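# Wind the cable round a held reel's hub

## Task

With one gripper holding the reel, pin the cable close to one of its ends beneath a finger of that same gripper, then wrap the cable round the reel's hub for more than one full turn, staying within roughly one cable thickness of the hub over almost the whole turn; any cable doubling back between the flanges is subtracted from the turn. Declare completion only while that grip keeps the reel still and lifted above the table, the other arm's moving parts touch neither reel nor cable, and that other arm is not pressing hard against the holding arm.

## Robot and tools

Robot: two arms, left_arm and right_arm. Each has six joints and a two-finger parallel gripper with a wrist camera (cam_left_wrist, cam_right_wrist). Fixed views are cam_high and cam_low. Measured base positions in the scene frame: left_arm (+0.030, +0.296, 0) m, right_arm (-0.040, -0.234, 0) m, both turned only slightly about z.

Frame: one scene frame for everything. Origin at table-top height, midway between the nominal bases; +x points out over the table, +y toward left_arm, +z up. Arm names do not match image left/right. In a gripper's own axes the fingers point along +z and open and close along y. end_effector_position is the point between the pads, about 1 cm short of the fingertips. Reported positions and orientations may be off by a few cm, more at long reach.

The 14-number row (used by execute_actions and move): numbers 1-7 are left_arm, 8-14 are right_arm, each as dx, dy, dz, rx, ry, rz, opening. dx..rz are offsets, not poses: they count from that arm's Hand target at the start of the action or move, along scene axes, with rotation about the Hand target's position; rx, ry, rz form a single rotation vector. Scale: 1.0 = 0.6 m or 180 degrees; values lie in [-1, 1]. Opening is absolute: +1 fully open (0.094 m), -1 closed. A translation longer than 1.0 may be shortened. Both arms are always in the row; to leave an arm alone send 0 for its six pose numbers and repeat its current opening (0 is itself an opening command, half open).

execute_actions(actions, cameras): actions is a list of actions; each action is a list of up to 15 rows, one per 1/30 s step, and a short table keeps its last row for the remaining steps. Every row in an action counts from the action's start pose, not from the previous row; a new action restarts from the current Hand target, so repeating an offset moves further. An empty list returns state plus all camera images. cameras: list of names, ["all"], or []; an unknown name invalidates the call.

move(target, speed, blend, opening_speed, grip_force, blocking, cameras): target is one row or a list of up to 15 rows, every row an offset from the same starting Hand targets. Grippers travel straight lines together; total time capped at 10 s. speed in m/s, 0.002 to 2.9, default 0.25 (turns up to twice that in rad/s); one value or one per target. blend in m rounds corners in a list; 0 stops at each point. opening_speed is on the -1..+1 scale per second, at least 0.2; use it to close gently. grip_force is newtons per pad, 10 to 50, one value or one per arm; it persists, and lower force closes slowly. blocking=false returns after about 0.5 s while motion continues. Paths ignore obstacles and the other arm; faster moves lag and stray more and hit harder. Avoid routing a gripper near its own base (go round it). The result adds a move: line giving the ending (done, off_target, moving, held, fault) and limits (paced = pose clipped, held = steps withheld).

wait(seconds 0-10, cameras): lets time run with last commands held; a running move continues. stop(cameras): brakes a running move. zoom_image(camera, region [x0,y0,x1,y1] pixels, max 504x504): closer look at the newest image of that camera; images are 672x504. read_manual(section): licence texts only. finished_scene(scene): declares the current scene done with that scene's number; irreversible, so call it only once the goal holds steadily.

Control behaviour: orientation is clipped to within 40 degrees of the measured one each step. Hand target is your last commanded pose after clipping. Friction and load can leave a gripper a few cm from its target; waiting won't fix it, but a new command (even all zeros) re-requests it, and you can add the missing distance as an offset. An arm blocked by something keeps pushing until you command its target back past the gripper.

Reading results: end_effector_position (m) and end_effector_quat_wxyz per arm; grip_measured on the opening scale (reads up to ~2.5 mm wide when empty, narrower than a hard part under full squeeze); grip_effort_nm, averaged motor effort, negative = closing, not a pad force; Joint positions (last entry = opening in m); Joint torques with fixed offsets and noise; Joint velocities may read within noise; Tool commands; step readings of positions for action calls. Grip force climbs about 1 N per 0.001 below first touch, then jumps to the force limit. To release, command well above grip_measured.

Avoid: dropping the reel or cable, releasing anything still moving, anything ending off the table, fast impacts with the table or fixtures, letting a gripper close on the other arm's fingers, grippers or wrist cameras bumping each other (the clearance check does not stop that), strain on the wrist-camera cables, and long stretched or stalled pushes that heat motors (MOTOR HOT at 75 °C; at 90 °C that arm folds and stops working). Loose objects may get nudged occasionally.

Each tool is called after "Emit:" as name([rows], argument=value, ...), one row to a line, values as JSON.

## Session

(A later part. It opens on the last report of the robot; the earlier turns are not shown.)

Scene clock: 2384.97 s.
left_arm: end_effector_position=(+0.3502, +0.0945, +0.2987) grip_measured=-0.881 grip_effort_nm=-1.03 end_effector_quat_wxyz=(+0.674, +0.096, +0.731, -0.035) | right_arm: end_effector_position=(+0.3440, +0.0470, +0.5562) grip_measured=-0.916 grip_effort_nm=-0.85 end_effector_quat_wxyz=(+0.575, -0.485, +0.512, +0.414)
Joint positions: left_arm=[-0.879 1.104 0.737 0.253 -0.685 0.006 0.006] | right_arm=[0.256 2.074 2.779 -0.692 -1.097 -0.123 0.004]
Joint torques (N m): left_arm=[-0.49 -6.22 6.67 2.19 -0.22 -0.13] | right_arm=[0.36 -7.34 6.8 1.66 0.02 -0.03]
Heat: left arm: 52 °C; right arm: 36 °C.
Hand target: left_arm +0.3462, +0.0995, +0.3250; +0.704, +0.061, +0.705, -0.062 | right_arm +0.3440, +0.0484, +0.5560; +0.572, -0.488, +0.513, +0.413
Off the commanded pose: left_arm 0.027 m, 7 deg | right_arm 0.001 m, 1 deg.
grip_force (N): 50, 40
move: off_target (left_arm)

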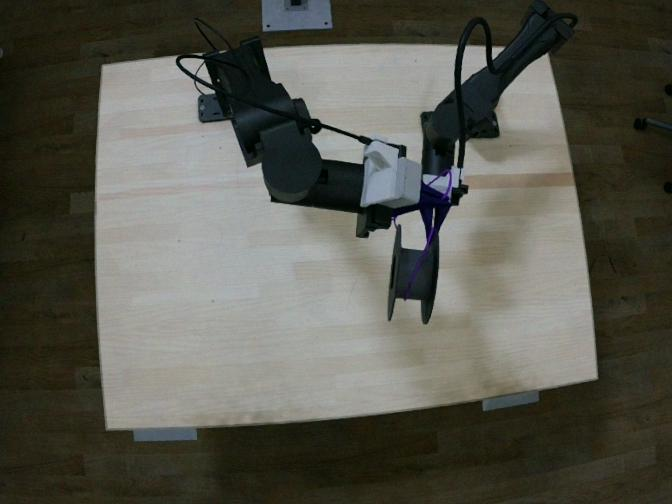

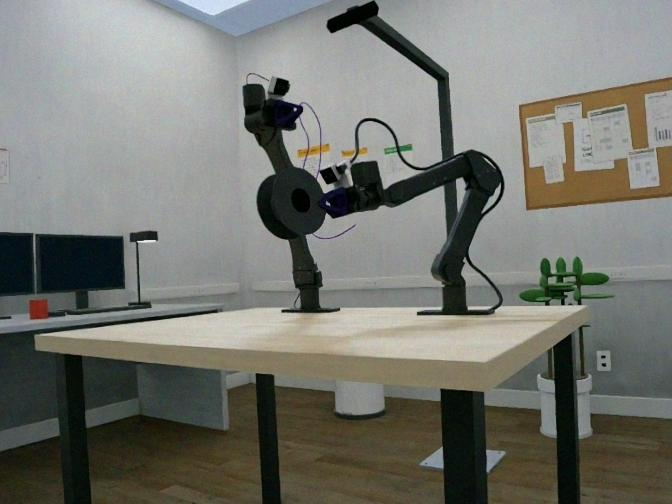

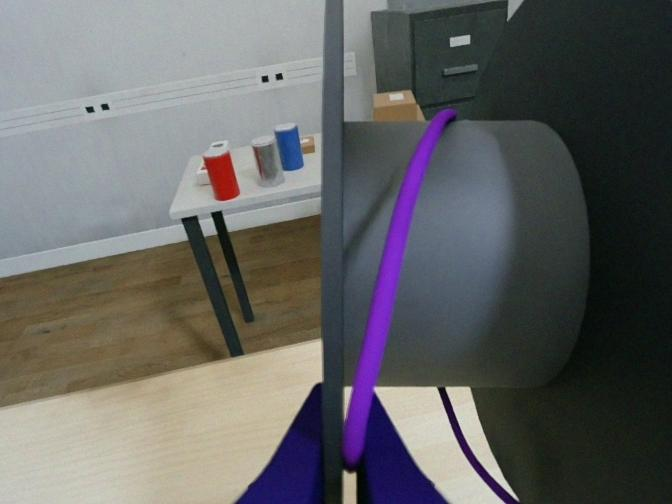

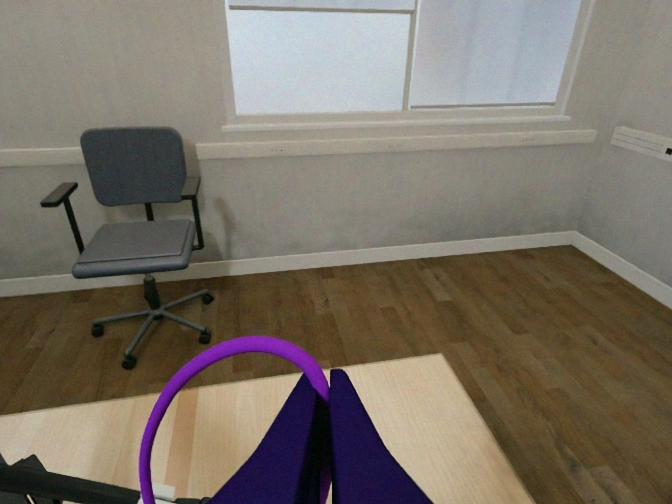

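Emit:
move(target=[-0.1,0,0,0,0,0,-1, 0.0883,0,-0.1183,0.0507,0.2614,0,-1], speed=0.08, cameras=["all"])

Emit:
zoom_image(camera="cam_low", region=[190, 90, 370, 290])

Emit:
zoom_image(camera="cam_high", region=[310, 100, 480, 340])

Scene clock: 2428.93 s.
left_arm: end_effector_position=(+0.2900, +0.0931, +0.3106) grip_measured=-0.881 grip_effort_nm=-1.03 end_effector_quat_wxyz=(+0.690, +0.089, +0.717, -0.040) | right_arm: end_effector_position=(+0.4033, +0.0531, +0.4778) grip_measured=-0.916 grip_effort_nm=-0.85 end_effector_quat_wxyz=(+0.350, -0.231, +0.672, +0.610)
Joint positions: left_arm=[-1.131 0.952 0.672 0.205 -0.939 0.006 0.006] | right_arm=[0.23 2.017 2.292 -0.295 -1.121 0.699 0.004]
Joint torques (N m): left_arm=[-0.65 -4.6 6.56 1.76 -0.21 -0.14] | right_arm=[-0.76 -11.26 4.98 2.01 -0.13 0.07]
Heat: left arm: 52 °C; right arm: 34 °C.
Hand target: left_arm +0.2862, +0.0995, +0.3250; +0.704, +0.061, +0.705, -0.062 | right_arm +0.3970, +0.0485, +0.4848; +0.356, -0.237, +0.665, +0.612
Off the commanded pose: left_arm 0.016 m, 5 deg | right_arm 0.011 m, 1 deg.
grip_force (N): 50, 40
move: off_target (left_arm, right_arm)

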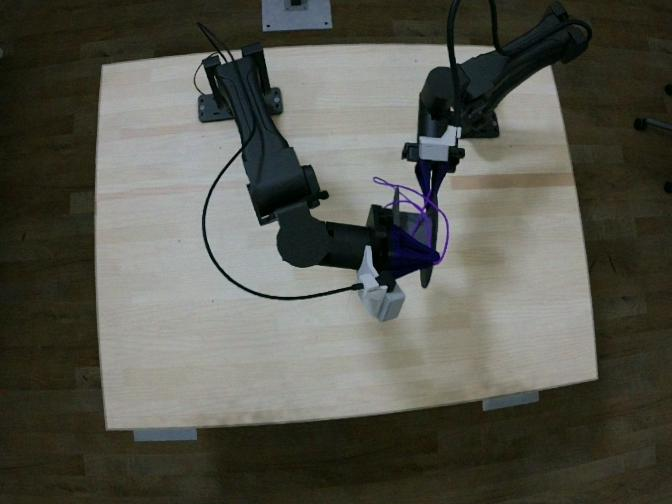

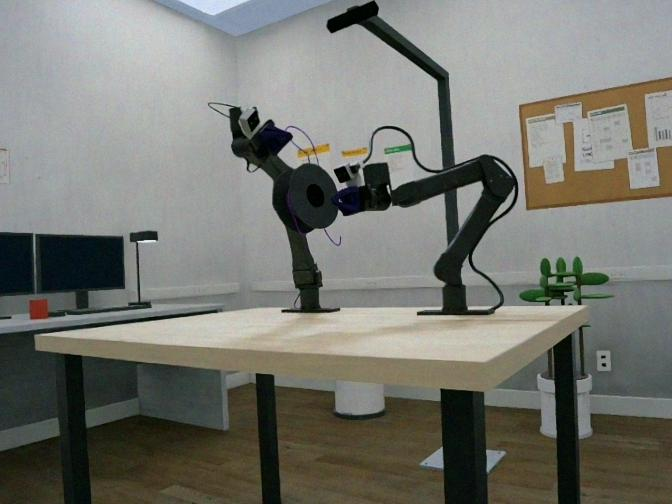

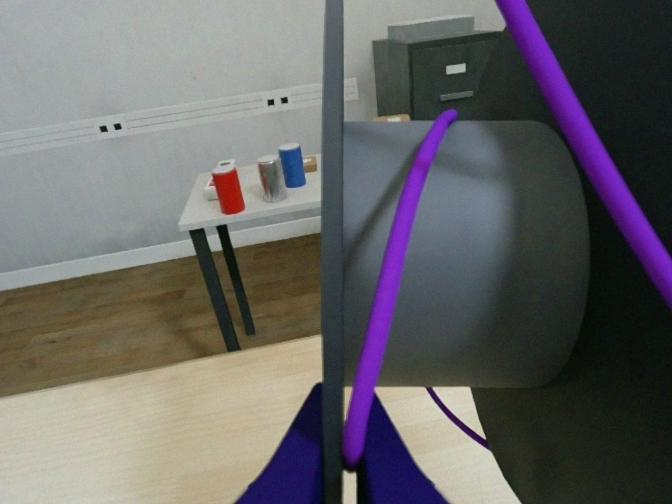

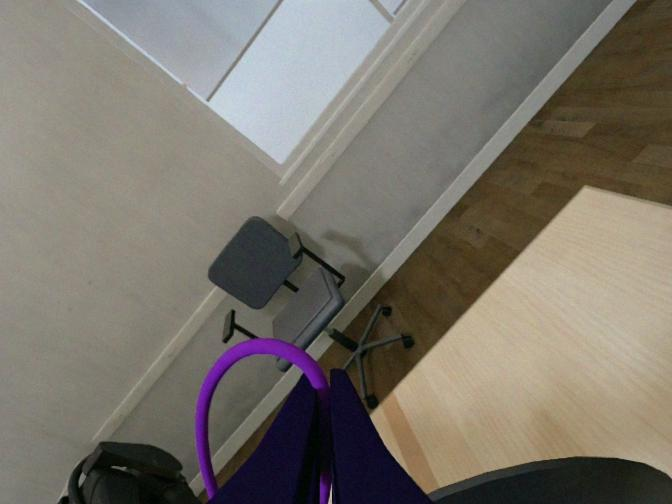

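Scaled by 2.520.

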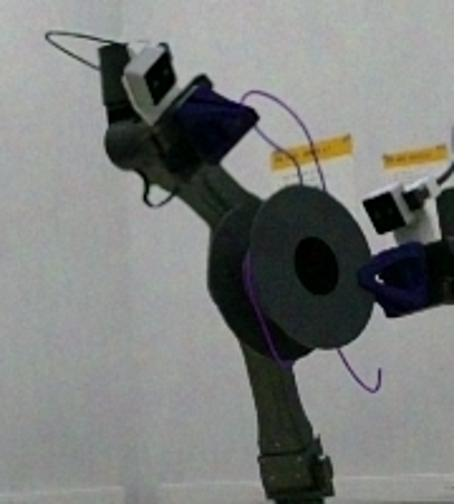

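Scaled by 2.100.

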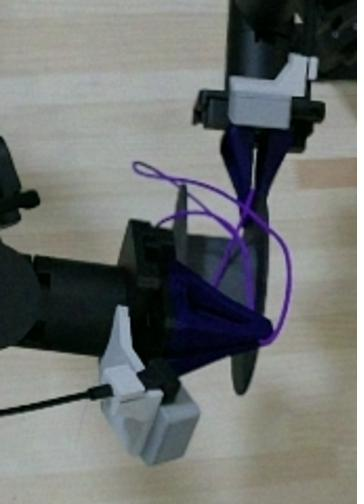

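Emit:
move(target=[0,0,0,0,0,0,-1, 0.1828,-0.0668,-0.163,0.0369,0.1905,0,-1], speed=0.06, cameras=["all"])

Emit:
zoom_image(camera="cam_low", region=[190, 90, 370, 290])

Emit:
zoom_image(camera="cam_high", region=[310, 130, 500, 350])

Scene clock: 2454.83 s.
left_arm: end_effector_position=(+0.2900, +0.0931, +0.3104) grip_measured=-0.881 grip_effort_nm=-1.03 end_effector_quat_wxyz=(+0.690, +0.090, +0.717, -0.040) | right_arm: end_effector_position=(+0.5057, +0.0116, +0.3803) grip_measured=-0.916 grip_effort_nm=-0.85 end_effector_quat_wxyz=(+0.148, -0.012, +0.709, +0.690)
Joint positions: left_arm=[-1.131 0.952 0.672 0.204 -0.939 0.006 0.006] | right_arm=[0.102 2.344 2.405 -0.078 -1.245 1.327 0.004]
Joint torques (N m): left_arm=[-0.65 -4.6 6.57 1.76 -0.22 -0.13] | right_arm=[-0.69 -10.82 9.68 1.94 -0.14 0.04]
Heat: left arm: 49 °C; right arm: 34 °C.
Hand target: left_arm +0.2862, +0.0995, +0.3249; +0.704, +0.062, +0.705, -0.062 | right_arm +0.5067, +0.0084, +0.3871; +0.157, -0.026, +0.704, +0.692
Off the commanded pose: left_arm 0.016 m, 5 deg | right_arm 0.008 m, 2 deg.
grip_force (N): 50, 40
move: off_target (left_arm)

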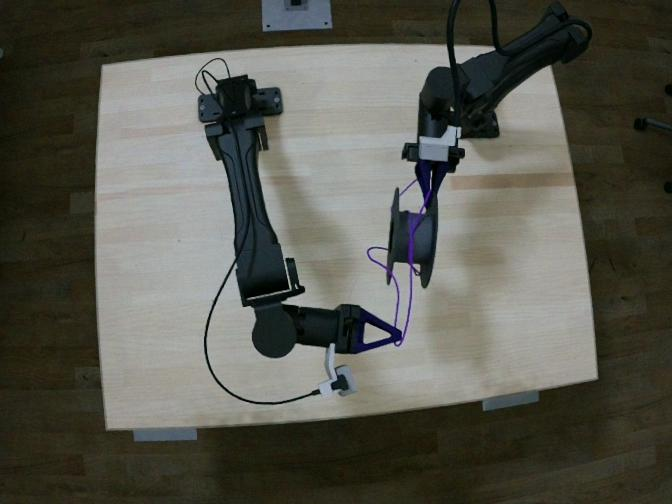

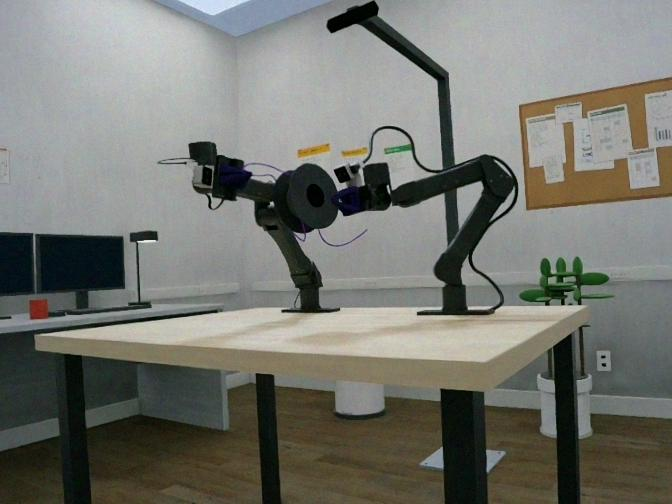

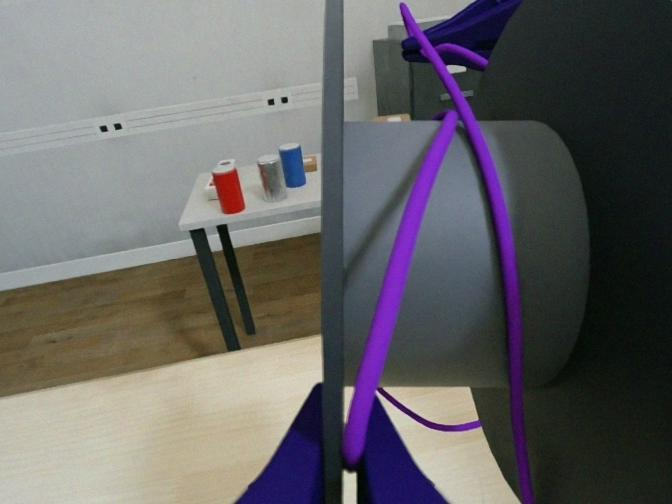

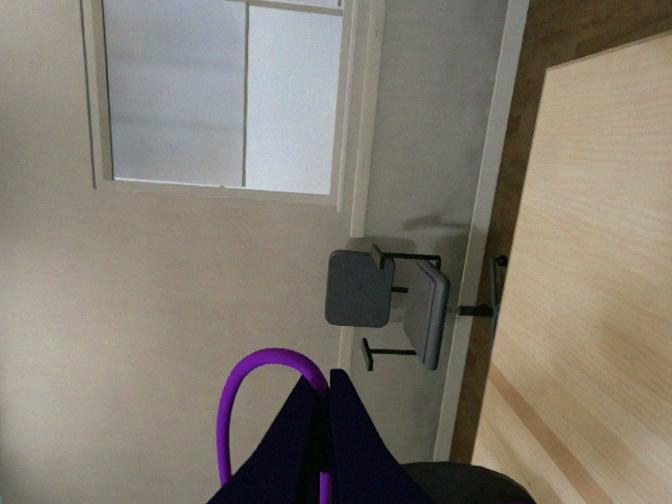

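Scaled by 2.520.

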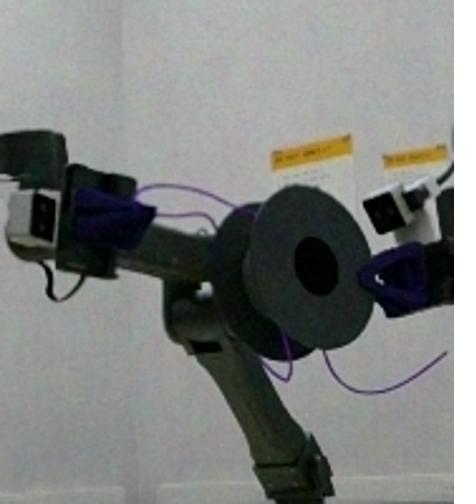

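Scaled by 2.291.

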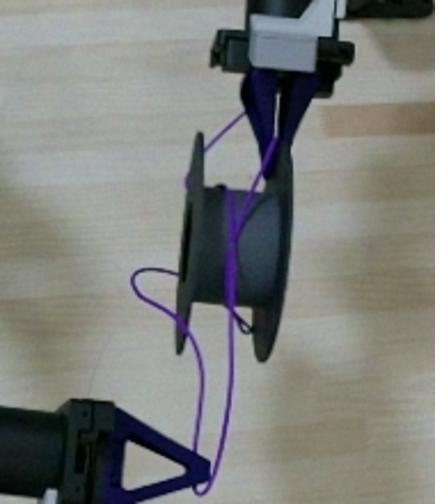

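Emit:
move([
  [0,0,0,0,0,0,-1, -0.1878,0.0243,0.1998,-0.0369,-0.1905,0,-1],
  [0,0,0,0,0,0,-1, -0.3835,-0.0307,0.2848,-0.0855,-0.441,0,-1],
  [0.1,0,0,0,0,0,-1, -0.5612,0.0235,0.1965,-0.1277,-0.6588,0,-1],
], speed=0.15, blend=[0.03,0.03,0], cameras=["all"])

Emit:
zoom_image(camera="cam_high", region=[310, 50, 500, 350])

Emit:
zoom_image(camera="cam_low", region=[190, 90, 370, 290])

Scene clock: 2542.87 s.
left_arm: end_effector_position=(+0.3400, +0.1012, +0.2907) grip_measured=-0.881 grip_effort_nm=-1.04 end_effector_quat_wxyz=(+0.675, +0.095, +0.730, -0.034) | right_arm: end_effector_position=(+0.1776, +0.0219, +0.5029) grip_measured=-0.916 grip_effort_nm=-0.85 end_effector_quat_wxyz=(+0.670, -0.626, +0.343, +0.204)
Joint positions: left_arm=[-0.897 1.057 0.679 0.266 -0.705 0.006 0.006] | right_arm=[0.378 1.187 1.562 -0.409 -0.957 -0.802 0.004]
Joint torques (N m): left_arm=[0.76 -2.58 10.97 2.09 -0.09 -0.1] | right_arm=[0.91 -3.78 4.83 2.17 -0.08 -0.04]
Heat: left arm: 47 °C; right arm: 37 °C.
Hand target: left_arm +0.3462, +0.0995, +0.3251; +0.704, +0.061, +0.705, -0.062 | right_arm +0.1699, +0.0225, +0.5050; +0.675, -0.629, +0.329, +0.203
Off the commanded pose: left_arm 0.035 m, 7 deg | right_arm 0.008 m, 2 deg.
grip_force (N): 50, 40
move: off_target (left_arm)

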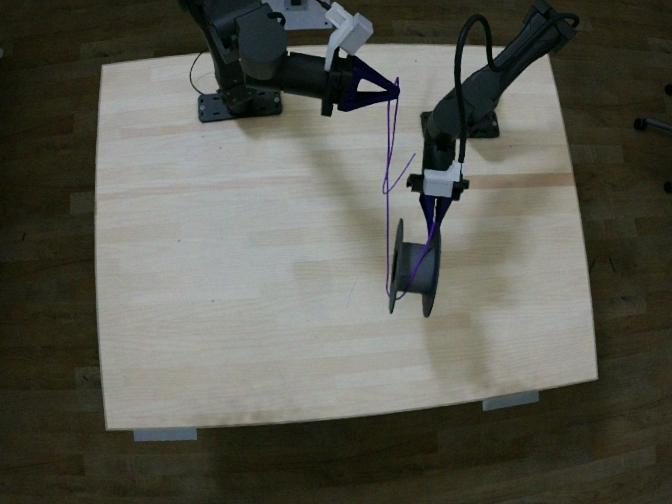

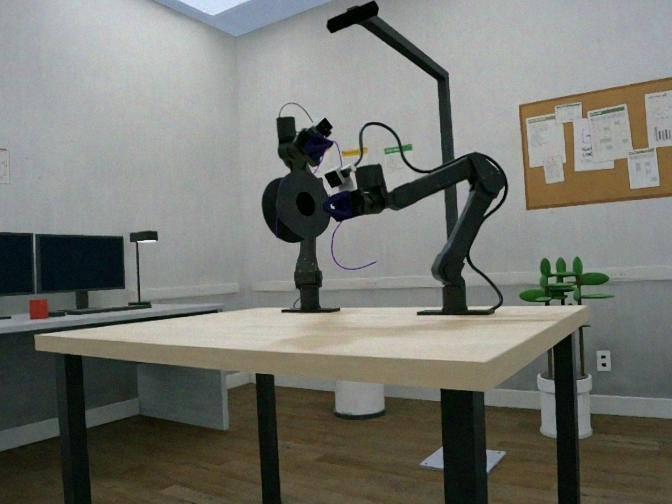

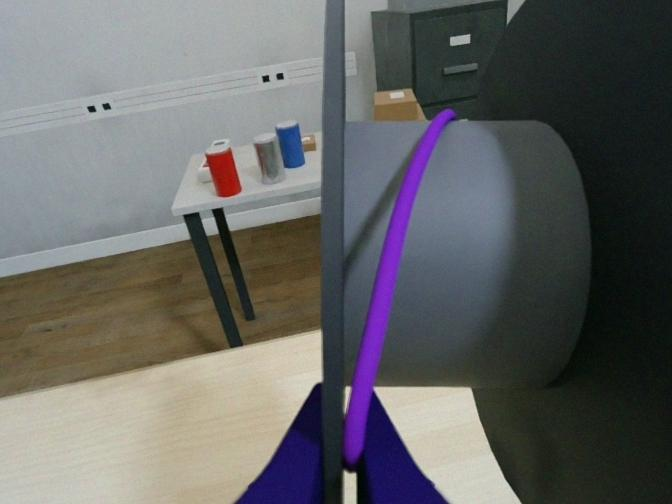

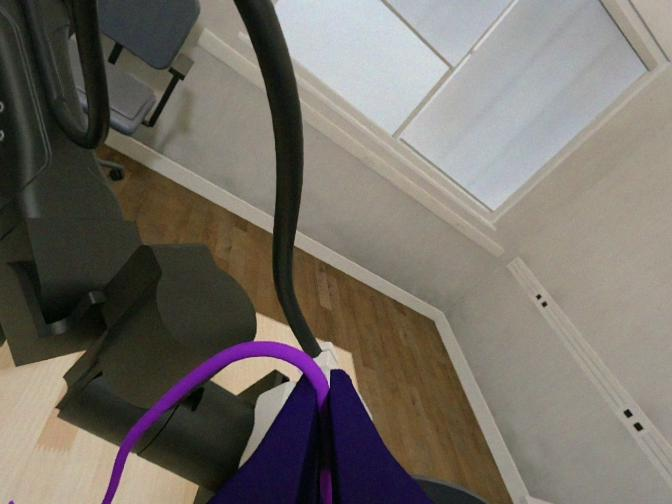

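Scaled by 1.680.

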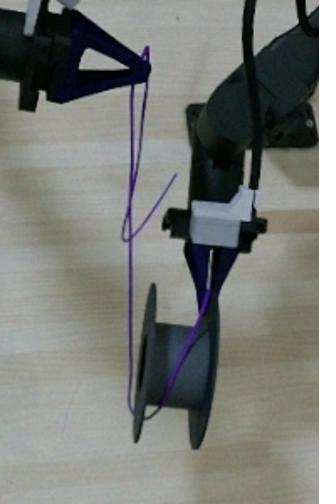

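Scaled by 2.520.

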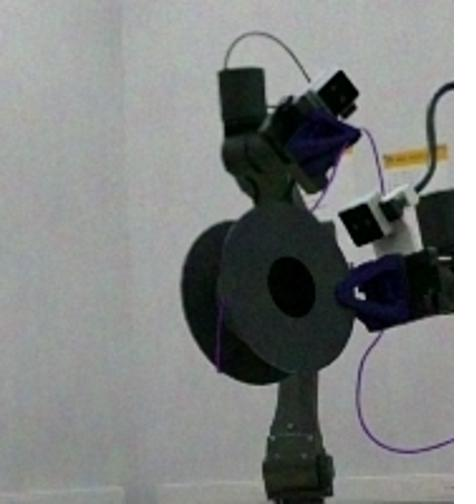

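Emit:
move([
  [0.0667,0,0.1458,0,0,0,-1, 0.0268,-0.0042,-0.425,-0.0475,-0.245,0,-1],
  [0.1333,0,0.2917,0,0,0,-1, 0.0585,0.0692,-0.5883,-0.0739,-0.381,0,-1],
], speed=0.15, blend=[0.03,0], cameras=["all"])

Emit:
zoom_image(camera="cam_high", region=[310, 50, 500, 350])

Emit:
zoom_image(camera="cam_low", region=[190, 90, 370, 330])

Scene clock: 2569.10 s.
left_arm: end_effector_position=(+0.4243, +0.0972, +0.4652) grip_measured=-0.881 grip_effort_nm=-1.04 end_effector_quat_wxyz=(+0.673, +0.085, +0.734, -0.041) | right_arm: end_effector_position=(+0.2107, +0.0630, +0.1592) grip_measured=-0.916 grip_effort_nm=-0.85 end_effector_quat_wxyz=(+0.670, -0.699, -0.088, -0.233)
Joint positions: left_arm=[-0.667 1.408 1.619 -0.314 -0.48 0.006 0.006] | right_arm=[0.481 1.71 0.386 1.336 -0.85 -2.022 0.004]
Joint torques (N m): left_arm=[0.61 -5.05 10.67 2.09 -0.03 -0.09] | right_arm=[0.85 -4.4 3.32 2.07 -0.04 0.02]
Heat: left arm: 47 °C; right arm: 35 °C.
Hand target: left_arm +0.4261, +0.0996, +0.5002; +0.704, +0.061, +0.705, -0.062 | right_arm +0.2050, +0.0639, +0.1520; +0.669, -0.704, -0.088, -0.223
Off the commanded pose: left_arm 0.035 m, 6 deg | right_arm 0.009 m, 1 deg.
grip_force (N): 50, 40
move: off_target (left_arm)

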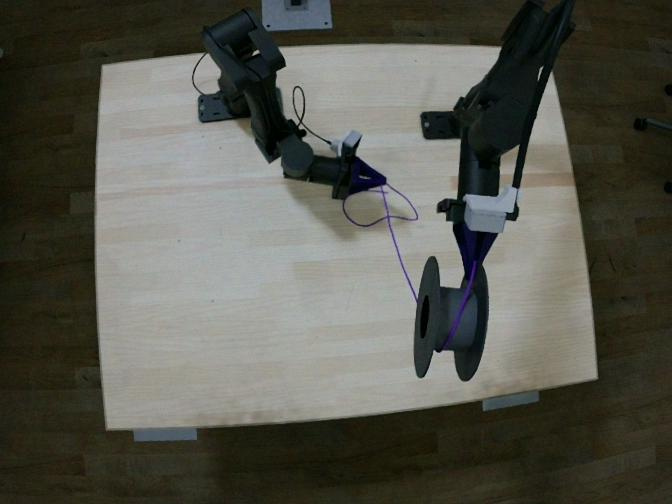

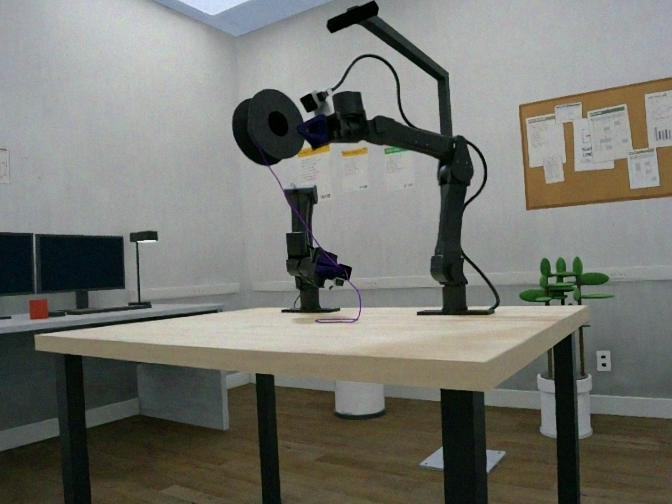

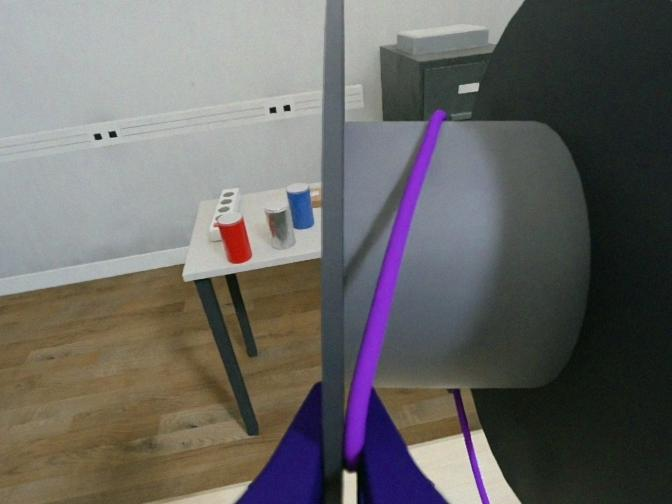

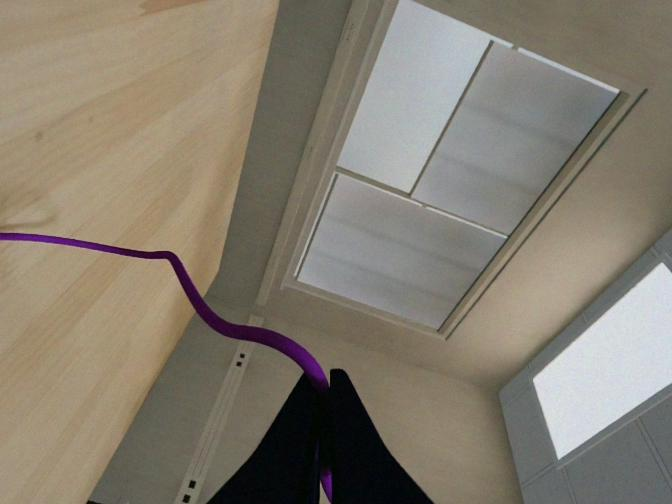

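Scaled by 1.680.

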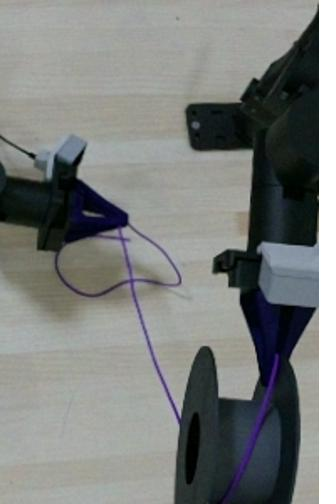

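Scaled by 2.100.

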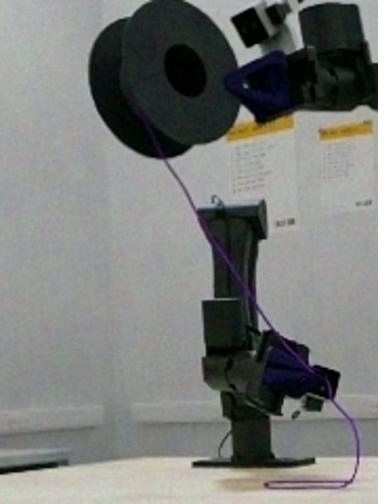

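Emit:
move([
  [0,0,0,0,0,0,-1, -0.08,0.0122,0.13,0,0,0,-1],
  [0,0,0,0,0,0,-1, -0.1378,0.0235,0.2717,0.0106,0.0545,0,-1],
  [0,0,0,0,0,0,-1, -0.157,0.0268,0.4193,0.0264,0.1361,0,-1],
], speed=0.12, blend=[0.02,0.02,0], cameras=["all"])

Emit:
zoom_image(camera="cam_high", region=[310, 90, 500, 390])

Emit:
zoom_image(camera="cam_low", region=[190, 70, 370, 290])

Scene clock: 2606.70 s.
left_arm: end_effector_position=(+0.4243, +0.0972, +0.4652) grip_measured=-0.881 grip_effort_nm=-1.03 end_effector_quat_wxyz=(+0.673, +0.085, +0.734, -0.041) | right_arm: end_effector_position=(+0.1144, +0.0801, +0.3928) grip_measured=-0.916 grip_effort_nm=-0.85 end_effector_quat_wxyz=(+0.697, -0.710, +0.066, -0.077)
Joint positions: left_arm=[-0.667 1.408 1.619 -0.314 -0.48 0.006 0.006] | right_arm=[0.825 0.952 0.967 -0.035 -0.514 -1.598 0.004]
Joint torques (N m): left_arm=[0.62 -5.07 10.66 2.08 -0.03 -0.09] | right_arm=[0.8 -1.59 9.81 1.98 0.02 0.15]
Heat: left arm: 48 °C; right arm: 36 °C.
Hand target: left_arm +0.4261, +0.0996, +0.5002; +0.704, +0.061, +0.705, -0.062 | right_arm +0.1109, +0.0800, +0.4036; +0.701, -0.707, +0.066, -0.072
Off the commanded pose: left_arm 0.035 m, 6 deg | right_arm 0.011 m, 1 deg.
grip_force (N): 50, 40
move: off_target (left_arm, right_arm)

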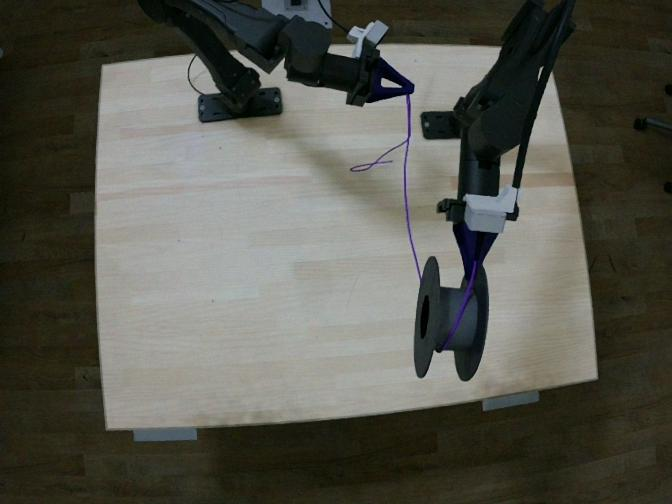

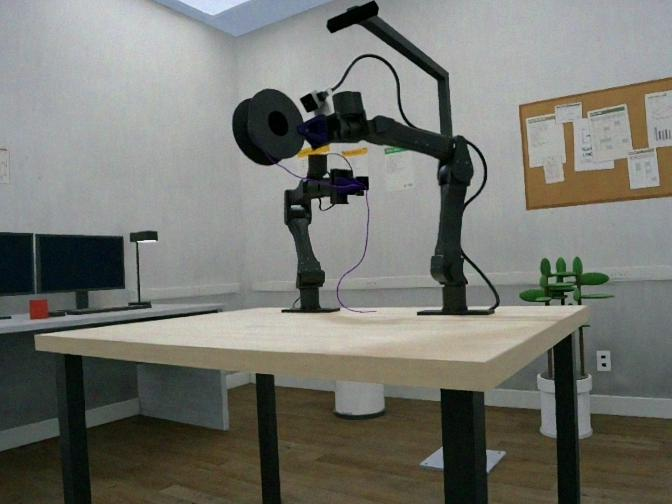

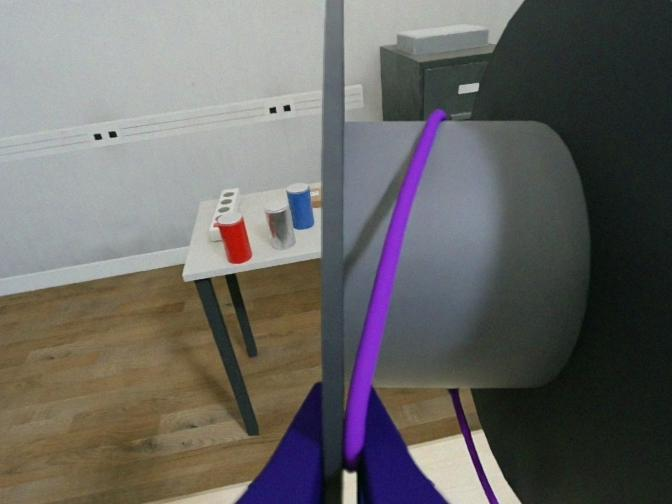

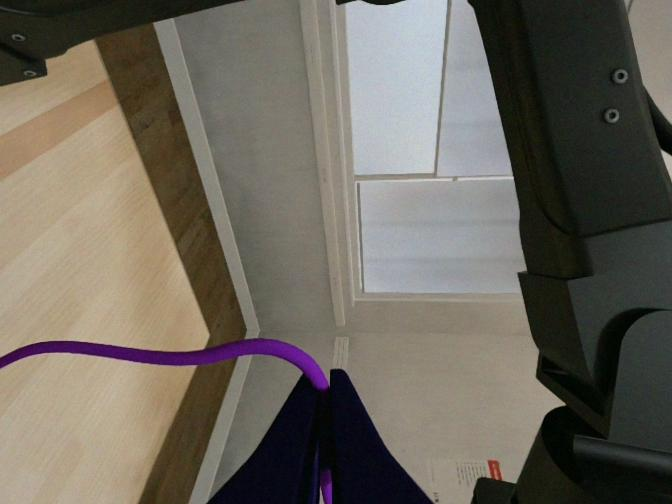

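Scaled by 1.680.

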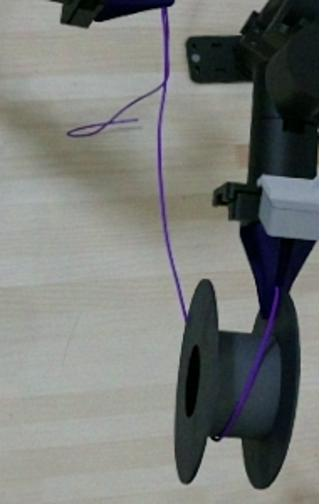

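Scaled by 2.291.

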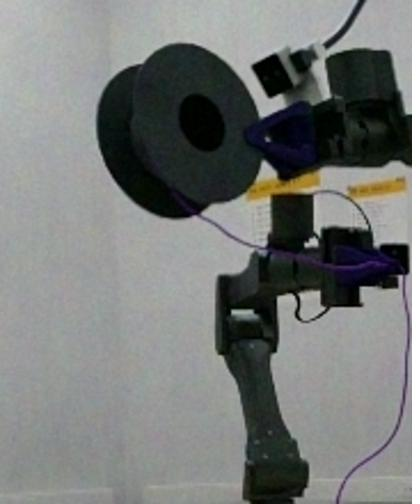

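Emit:
move(target=[0,0,0,0,0,0,-1, -0.0227,0.0638,0.0133,0,0,0,-1], speed=0.06, cameras=["all"])

Emit:
zoom_image(camera="cam_high", region=[330, 190, 500, 390])

Emit:
zoom_image(camera="cam_low", region=[220, 70, 380, 230])

Scene clock: 2632.33 s.
left_arm: end_effector_position=(+0.4242, +0.0969, +0.4649) grip_measured=-0.881 grip_effort_nm=-1.04 end_effector_quat_wxyz=(+0.672, +0.086, +0.734, -0.041) | right_arm: end_effector_position=(+0.1020, +0.1173, +0.3931) grip_measured=-0.916 grip_effort_nm=-0.85 end_effector_quat_wxyz=(+0.687, -0.719, +0.072, -0.075)
Joint positions: left_arm=[-0.667 1.408 1.619 -0.316 -0.479 0.006 0.006] | right_arm=[0.996 1.047 1.036 -0.036 -0.336 -1.596 0.004]
Joint torques (N m): left_arm=[0.61 -5.08 10.65 2.1 -0.04 -0.09] | right_arm=[0.98 -2.32 10.17 2.29 -0.05 0.15]
Heat: left arm: 49 °C; right arm: 37 °C.
Hand target: left_arm +0.4261, +0.0996, +0.5002; +0.704, +0.061, +0.705, -0.062 | right_arm +0.0972, +0.1183, +0.4116; +0.701, -0.707, +0.066, -0.072
Off the commanded pose: left_arm 0.035 m, 6 deg | right_arm 0.019 m, 2 deg.
grip_force (N): 50, 40
move: off_target (left_arm, right_arm)

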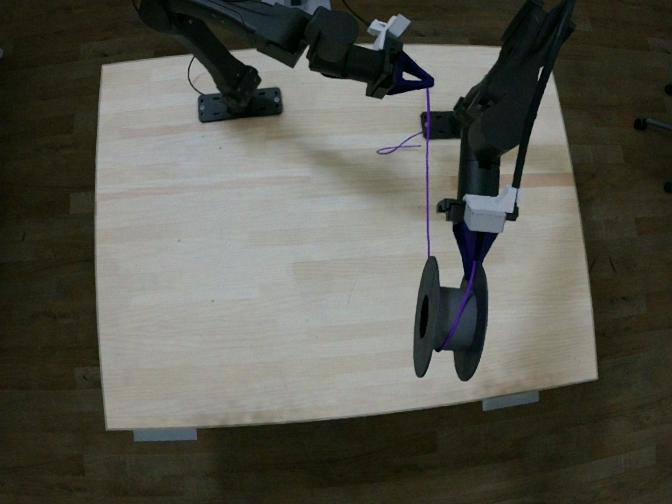

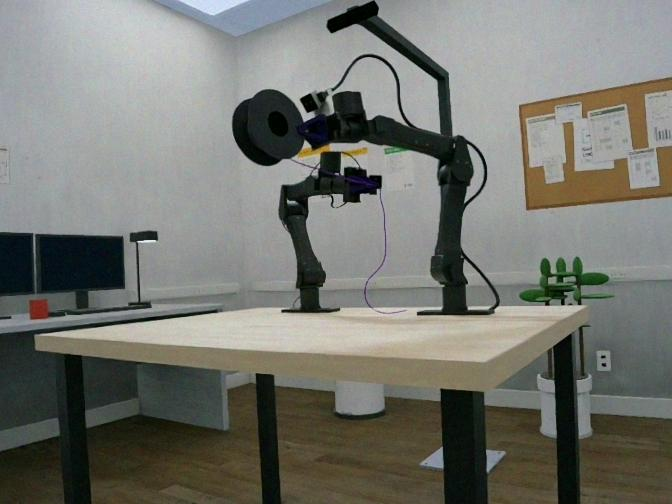

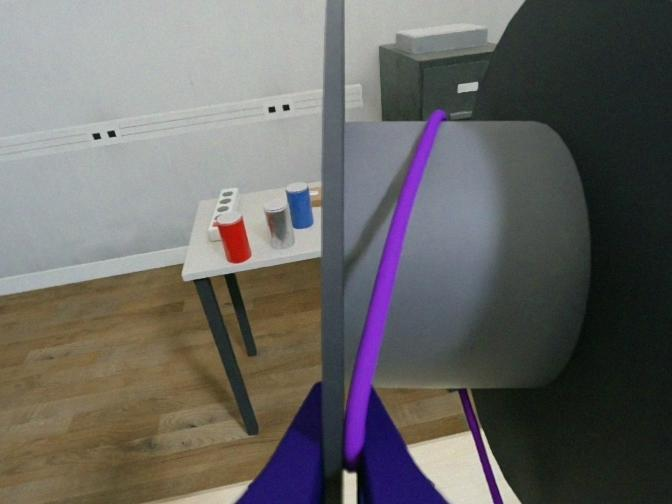

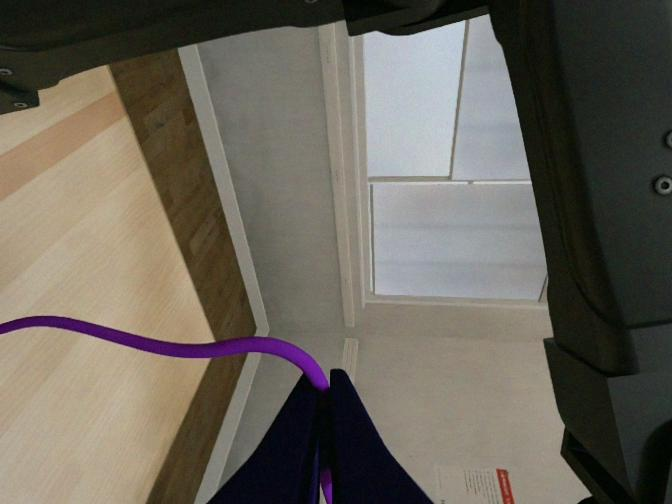

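Scaled by 2.520.

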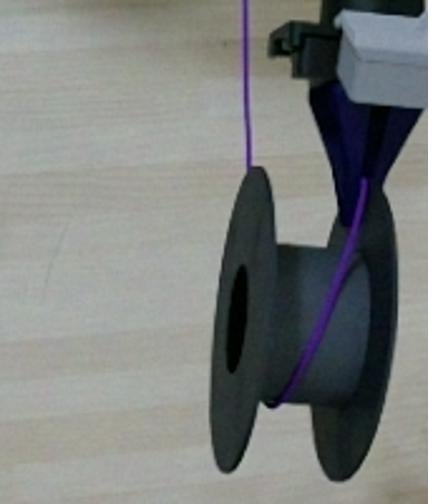

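Scaled by 3.150.

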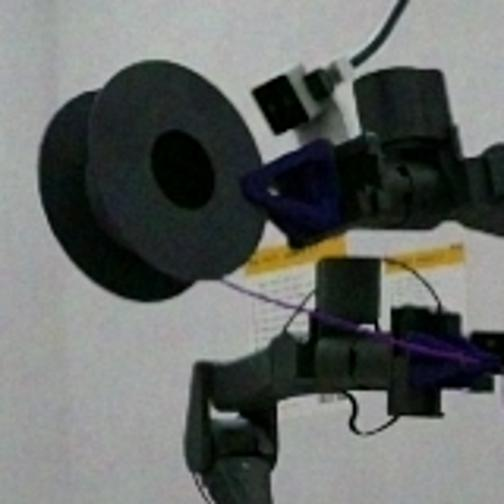

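Emit:
move([
  [0,0,0,0,0,0,-1, 0.018,-0.0542,0.034,0.0053,0.0272,0,-1],
  [0,0,0,0,0,0,-1, 0.0205,-0.0543,0.1607,0.0158,0.0817,0,-1],
  [0,0,-0.087,0,0,0,-1, 0.0747,-0.065,0.2073,0.0317,0.1634,0,-1],
], speed=0.1, blend=[0.01,0.015,0], cameras=["all"])

Emit:
zoom_image(camera="cam_high", region=[330, 190, 500, 390])

Emit:
zoom_image(camera="cam_low", region=[220, 50, 380, 230])

Scene clock: 2674.03 s.
left_arm: end_effector_position=(+0.4339, +0.0895, +0.4085) grip_measured=-0.881 grip_effort_nm=-1.03 end_effector_quat_wxyz=(+0.663, +0.091, +0.742, -0.036) | right_arm: end_effector_position=(+0.1450, +0.0821, +0.5284) grip_measured=-0.916 grip_effort_nm=-0.85 end_effector_quat_wxyz=(+0.694, -0.668, +0.247, +0.107)
Joint positions: left_arm=[-0.667 1.39 1.394 -0.138 -0.479 0.006 0.006] | right_arm=[0.717 1.265 1.722 -0.476 -0.623 -1.075 0.004]
Joint torques (N m): left_arm=[0.69 -9.92 6.71 2.31 -0.05 -0.1] | right_arm=[-0.69 -2.52 8.4 1.92 -0.16 0.13]
Heat: left arm: 49 °C; right arm: 38 °C.
Hand target: left_arm +0.4261, +0.0996, +0.4480; +0.704, +0.061, +0.705, -0.062 | right_arm +0.1420, +0.0793, +0.5360; +0.695, -0.666, +0.245, +0.113
Off the commanded pose: left_arm 0.041 m, 8 deg | right_arm 0.009 m, 1 deg.
grip_force (N): 50, 40
move: off_target (left_arm)

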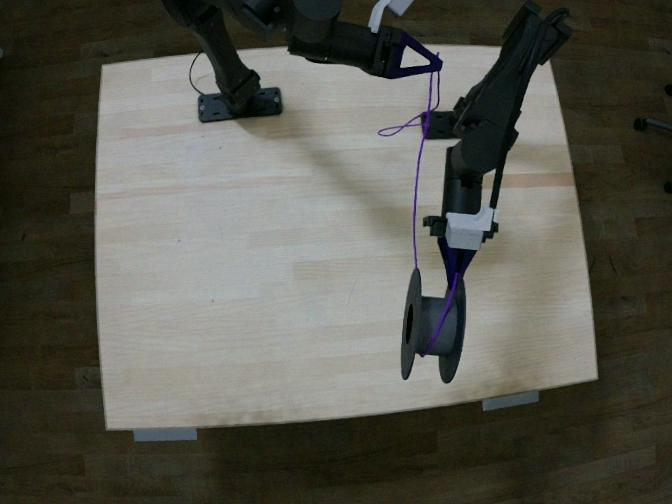

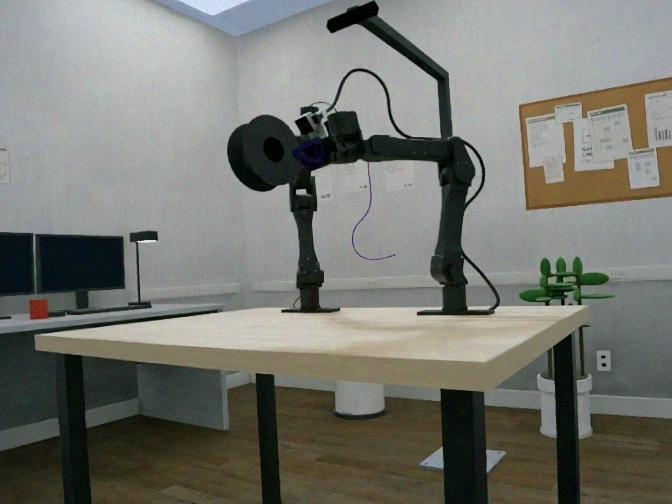

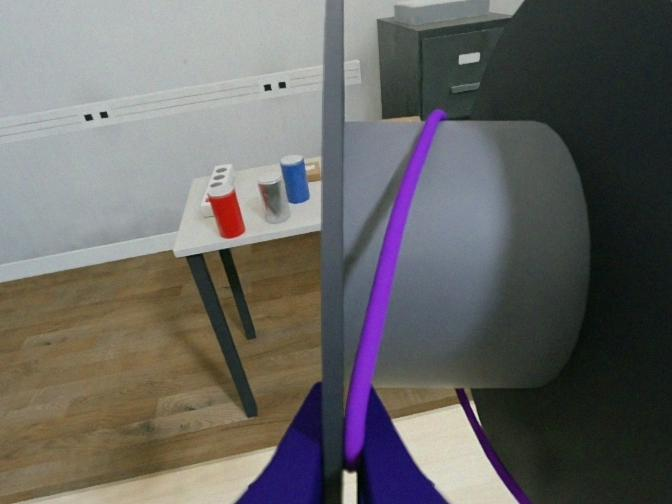

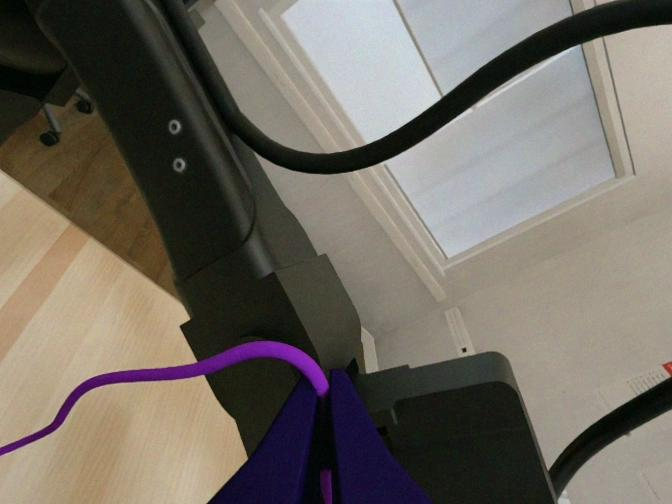

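Scaled by 2.520.

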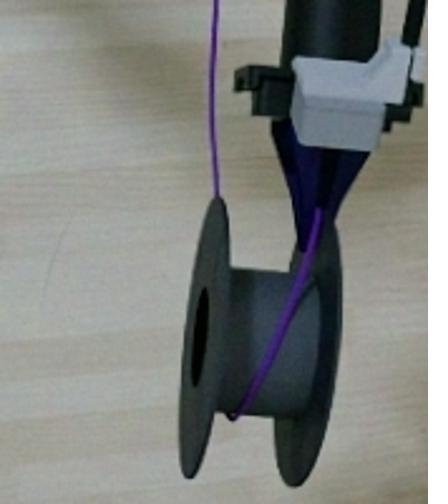

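Scaled by 2.800.

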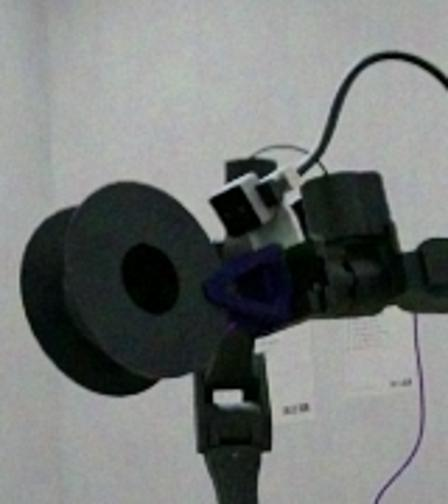

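Emit:
zoom_image(camera="cam_high", region=[390, 240, 450, 300])

Emit:
zoom_image(camera="cam_low", region=[220, 110, 330, 220])

Scaled by 8.400.

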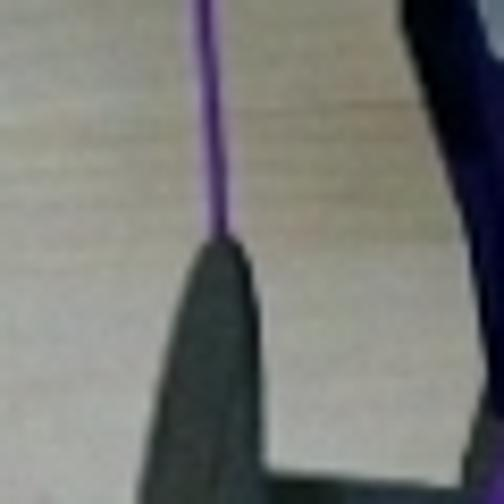

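Scaled by 4.582.

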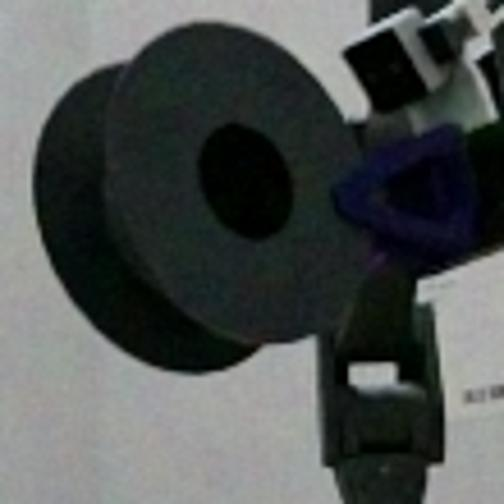

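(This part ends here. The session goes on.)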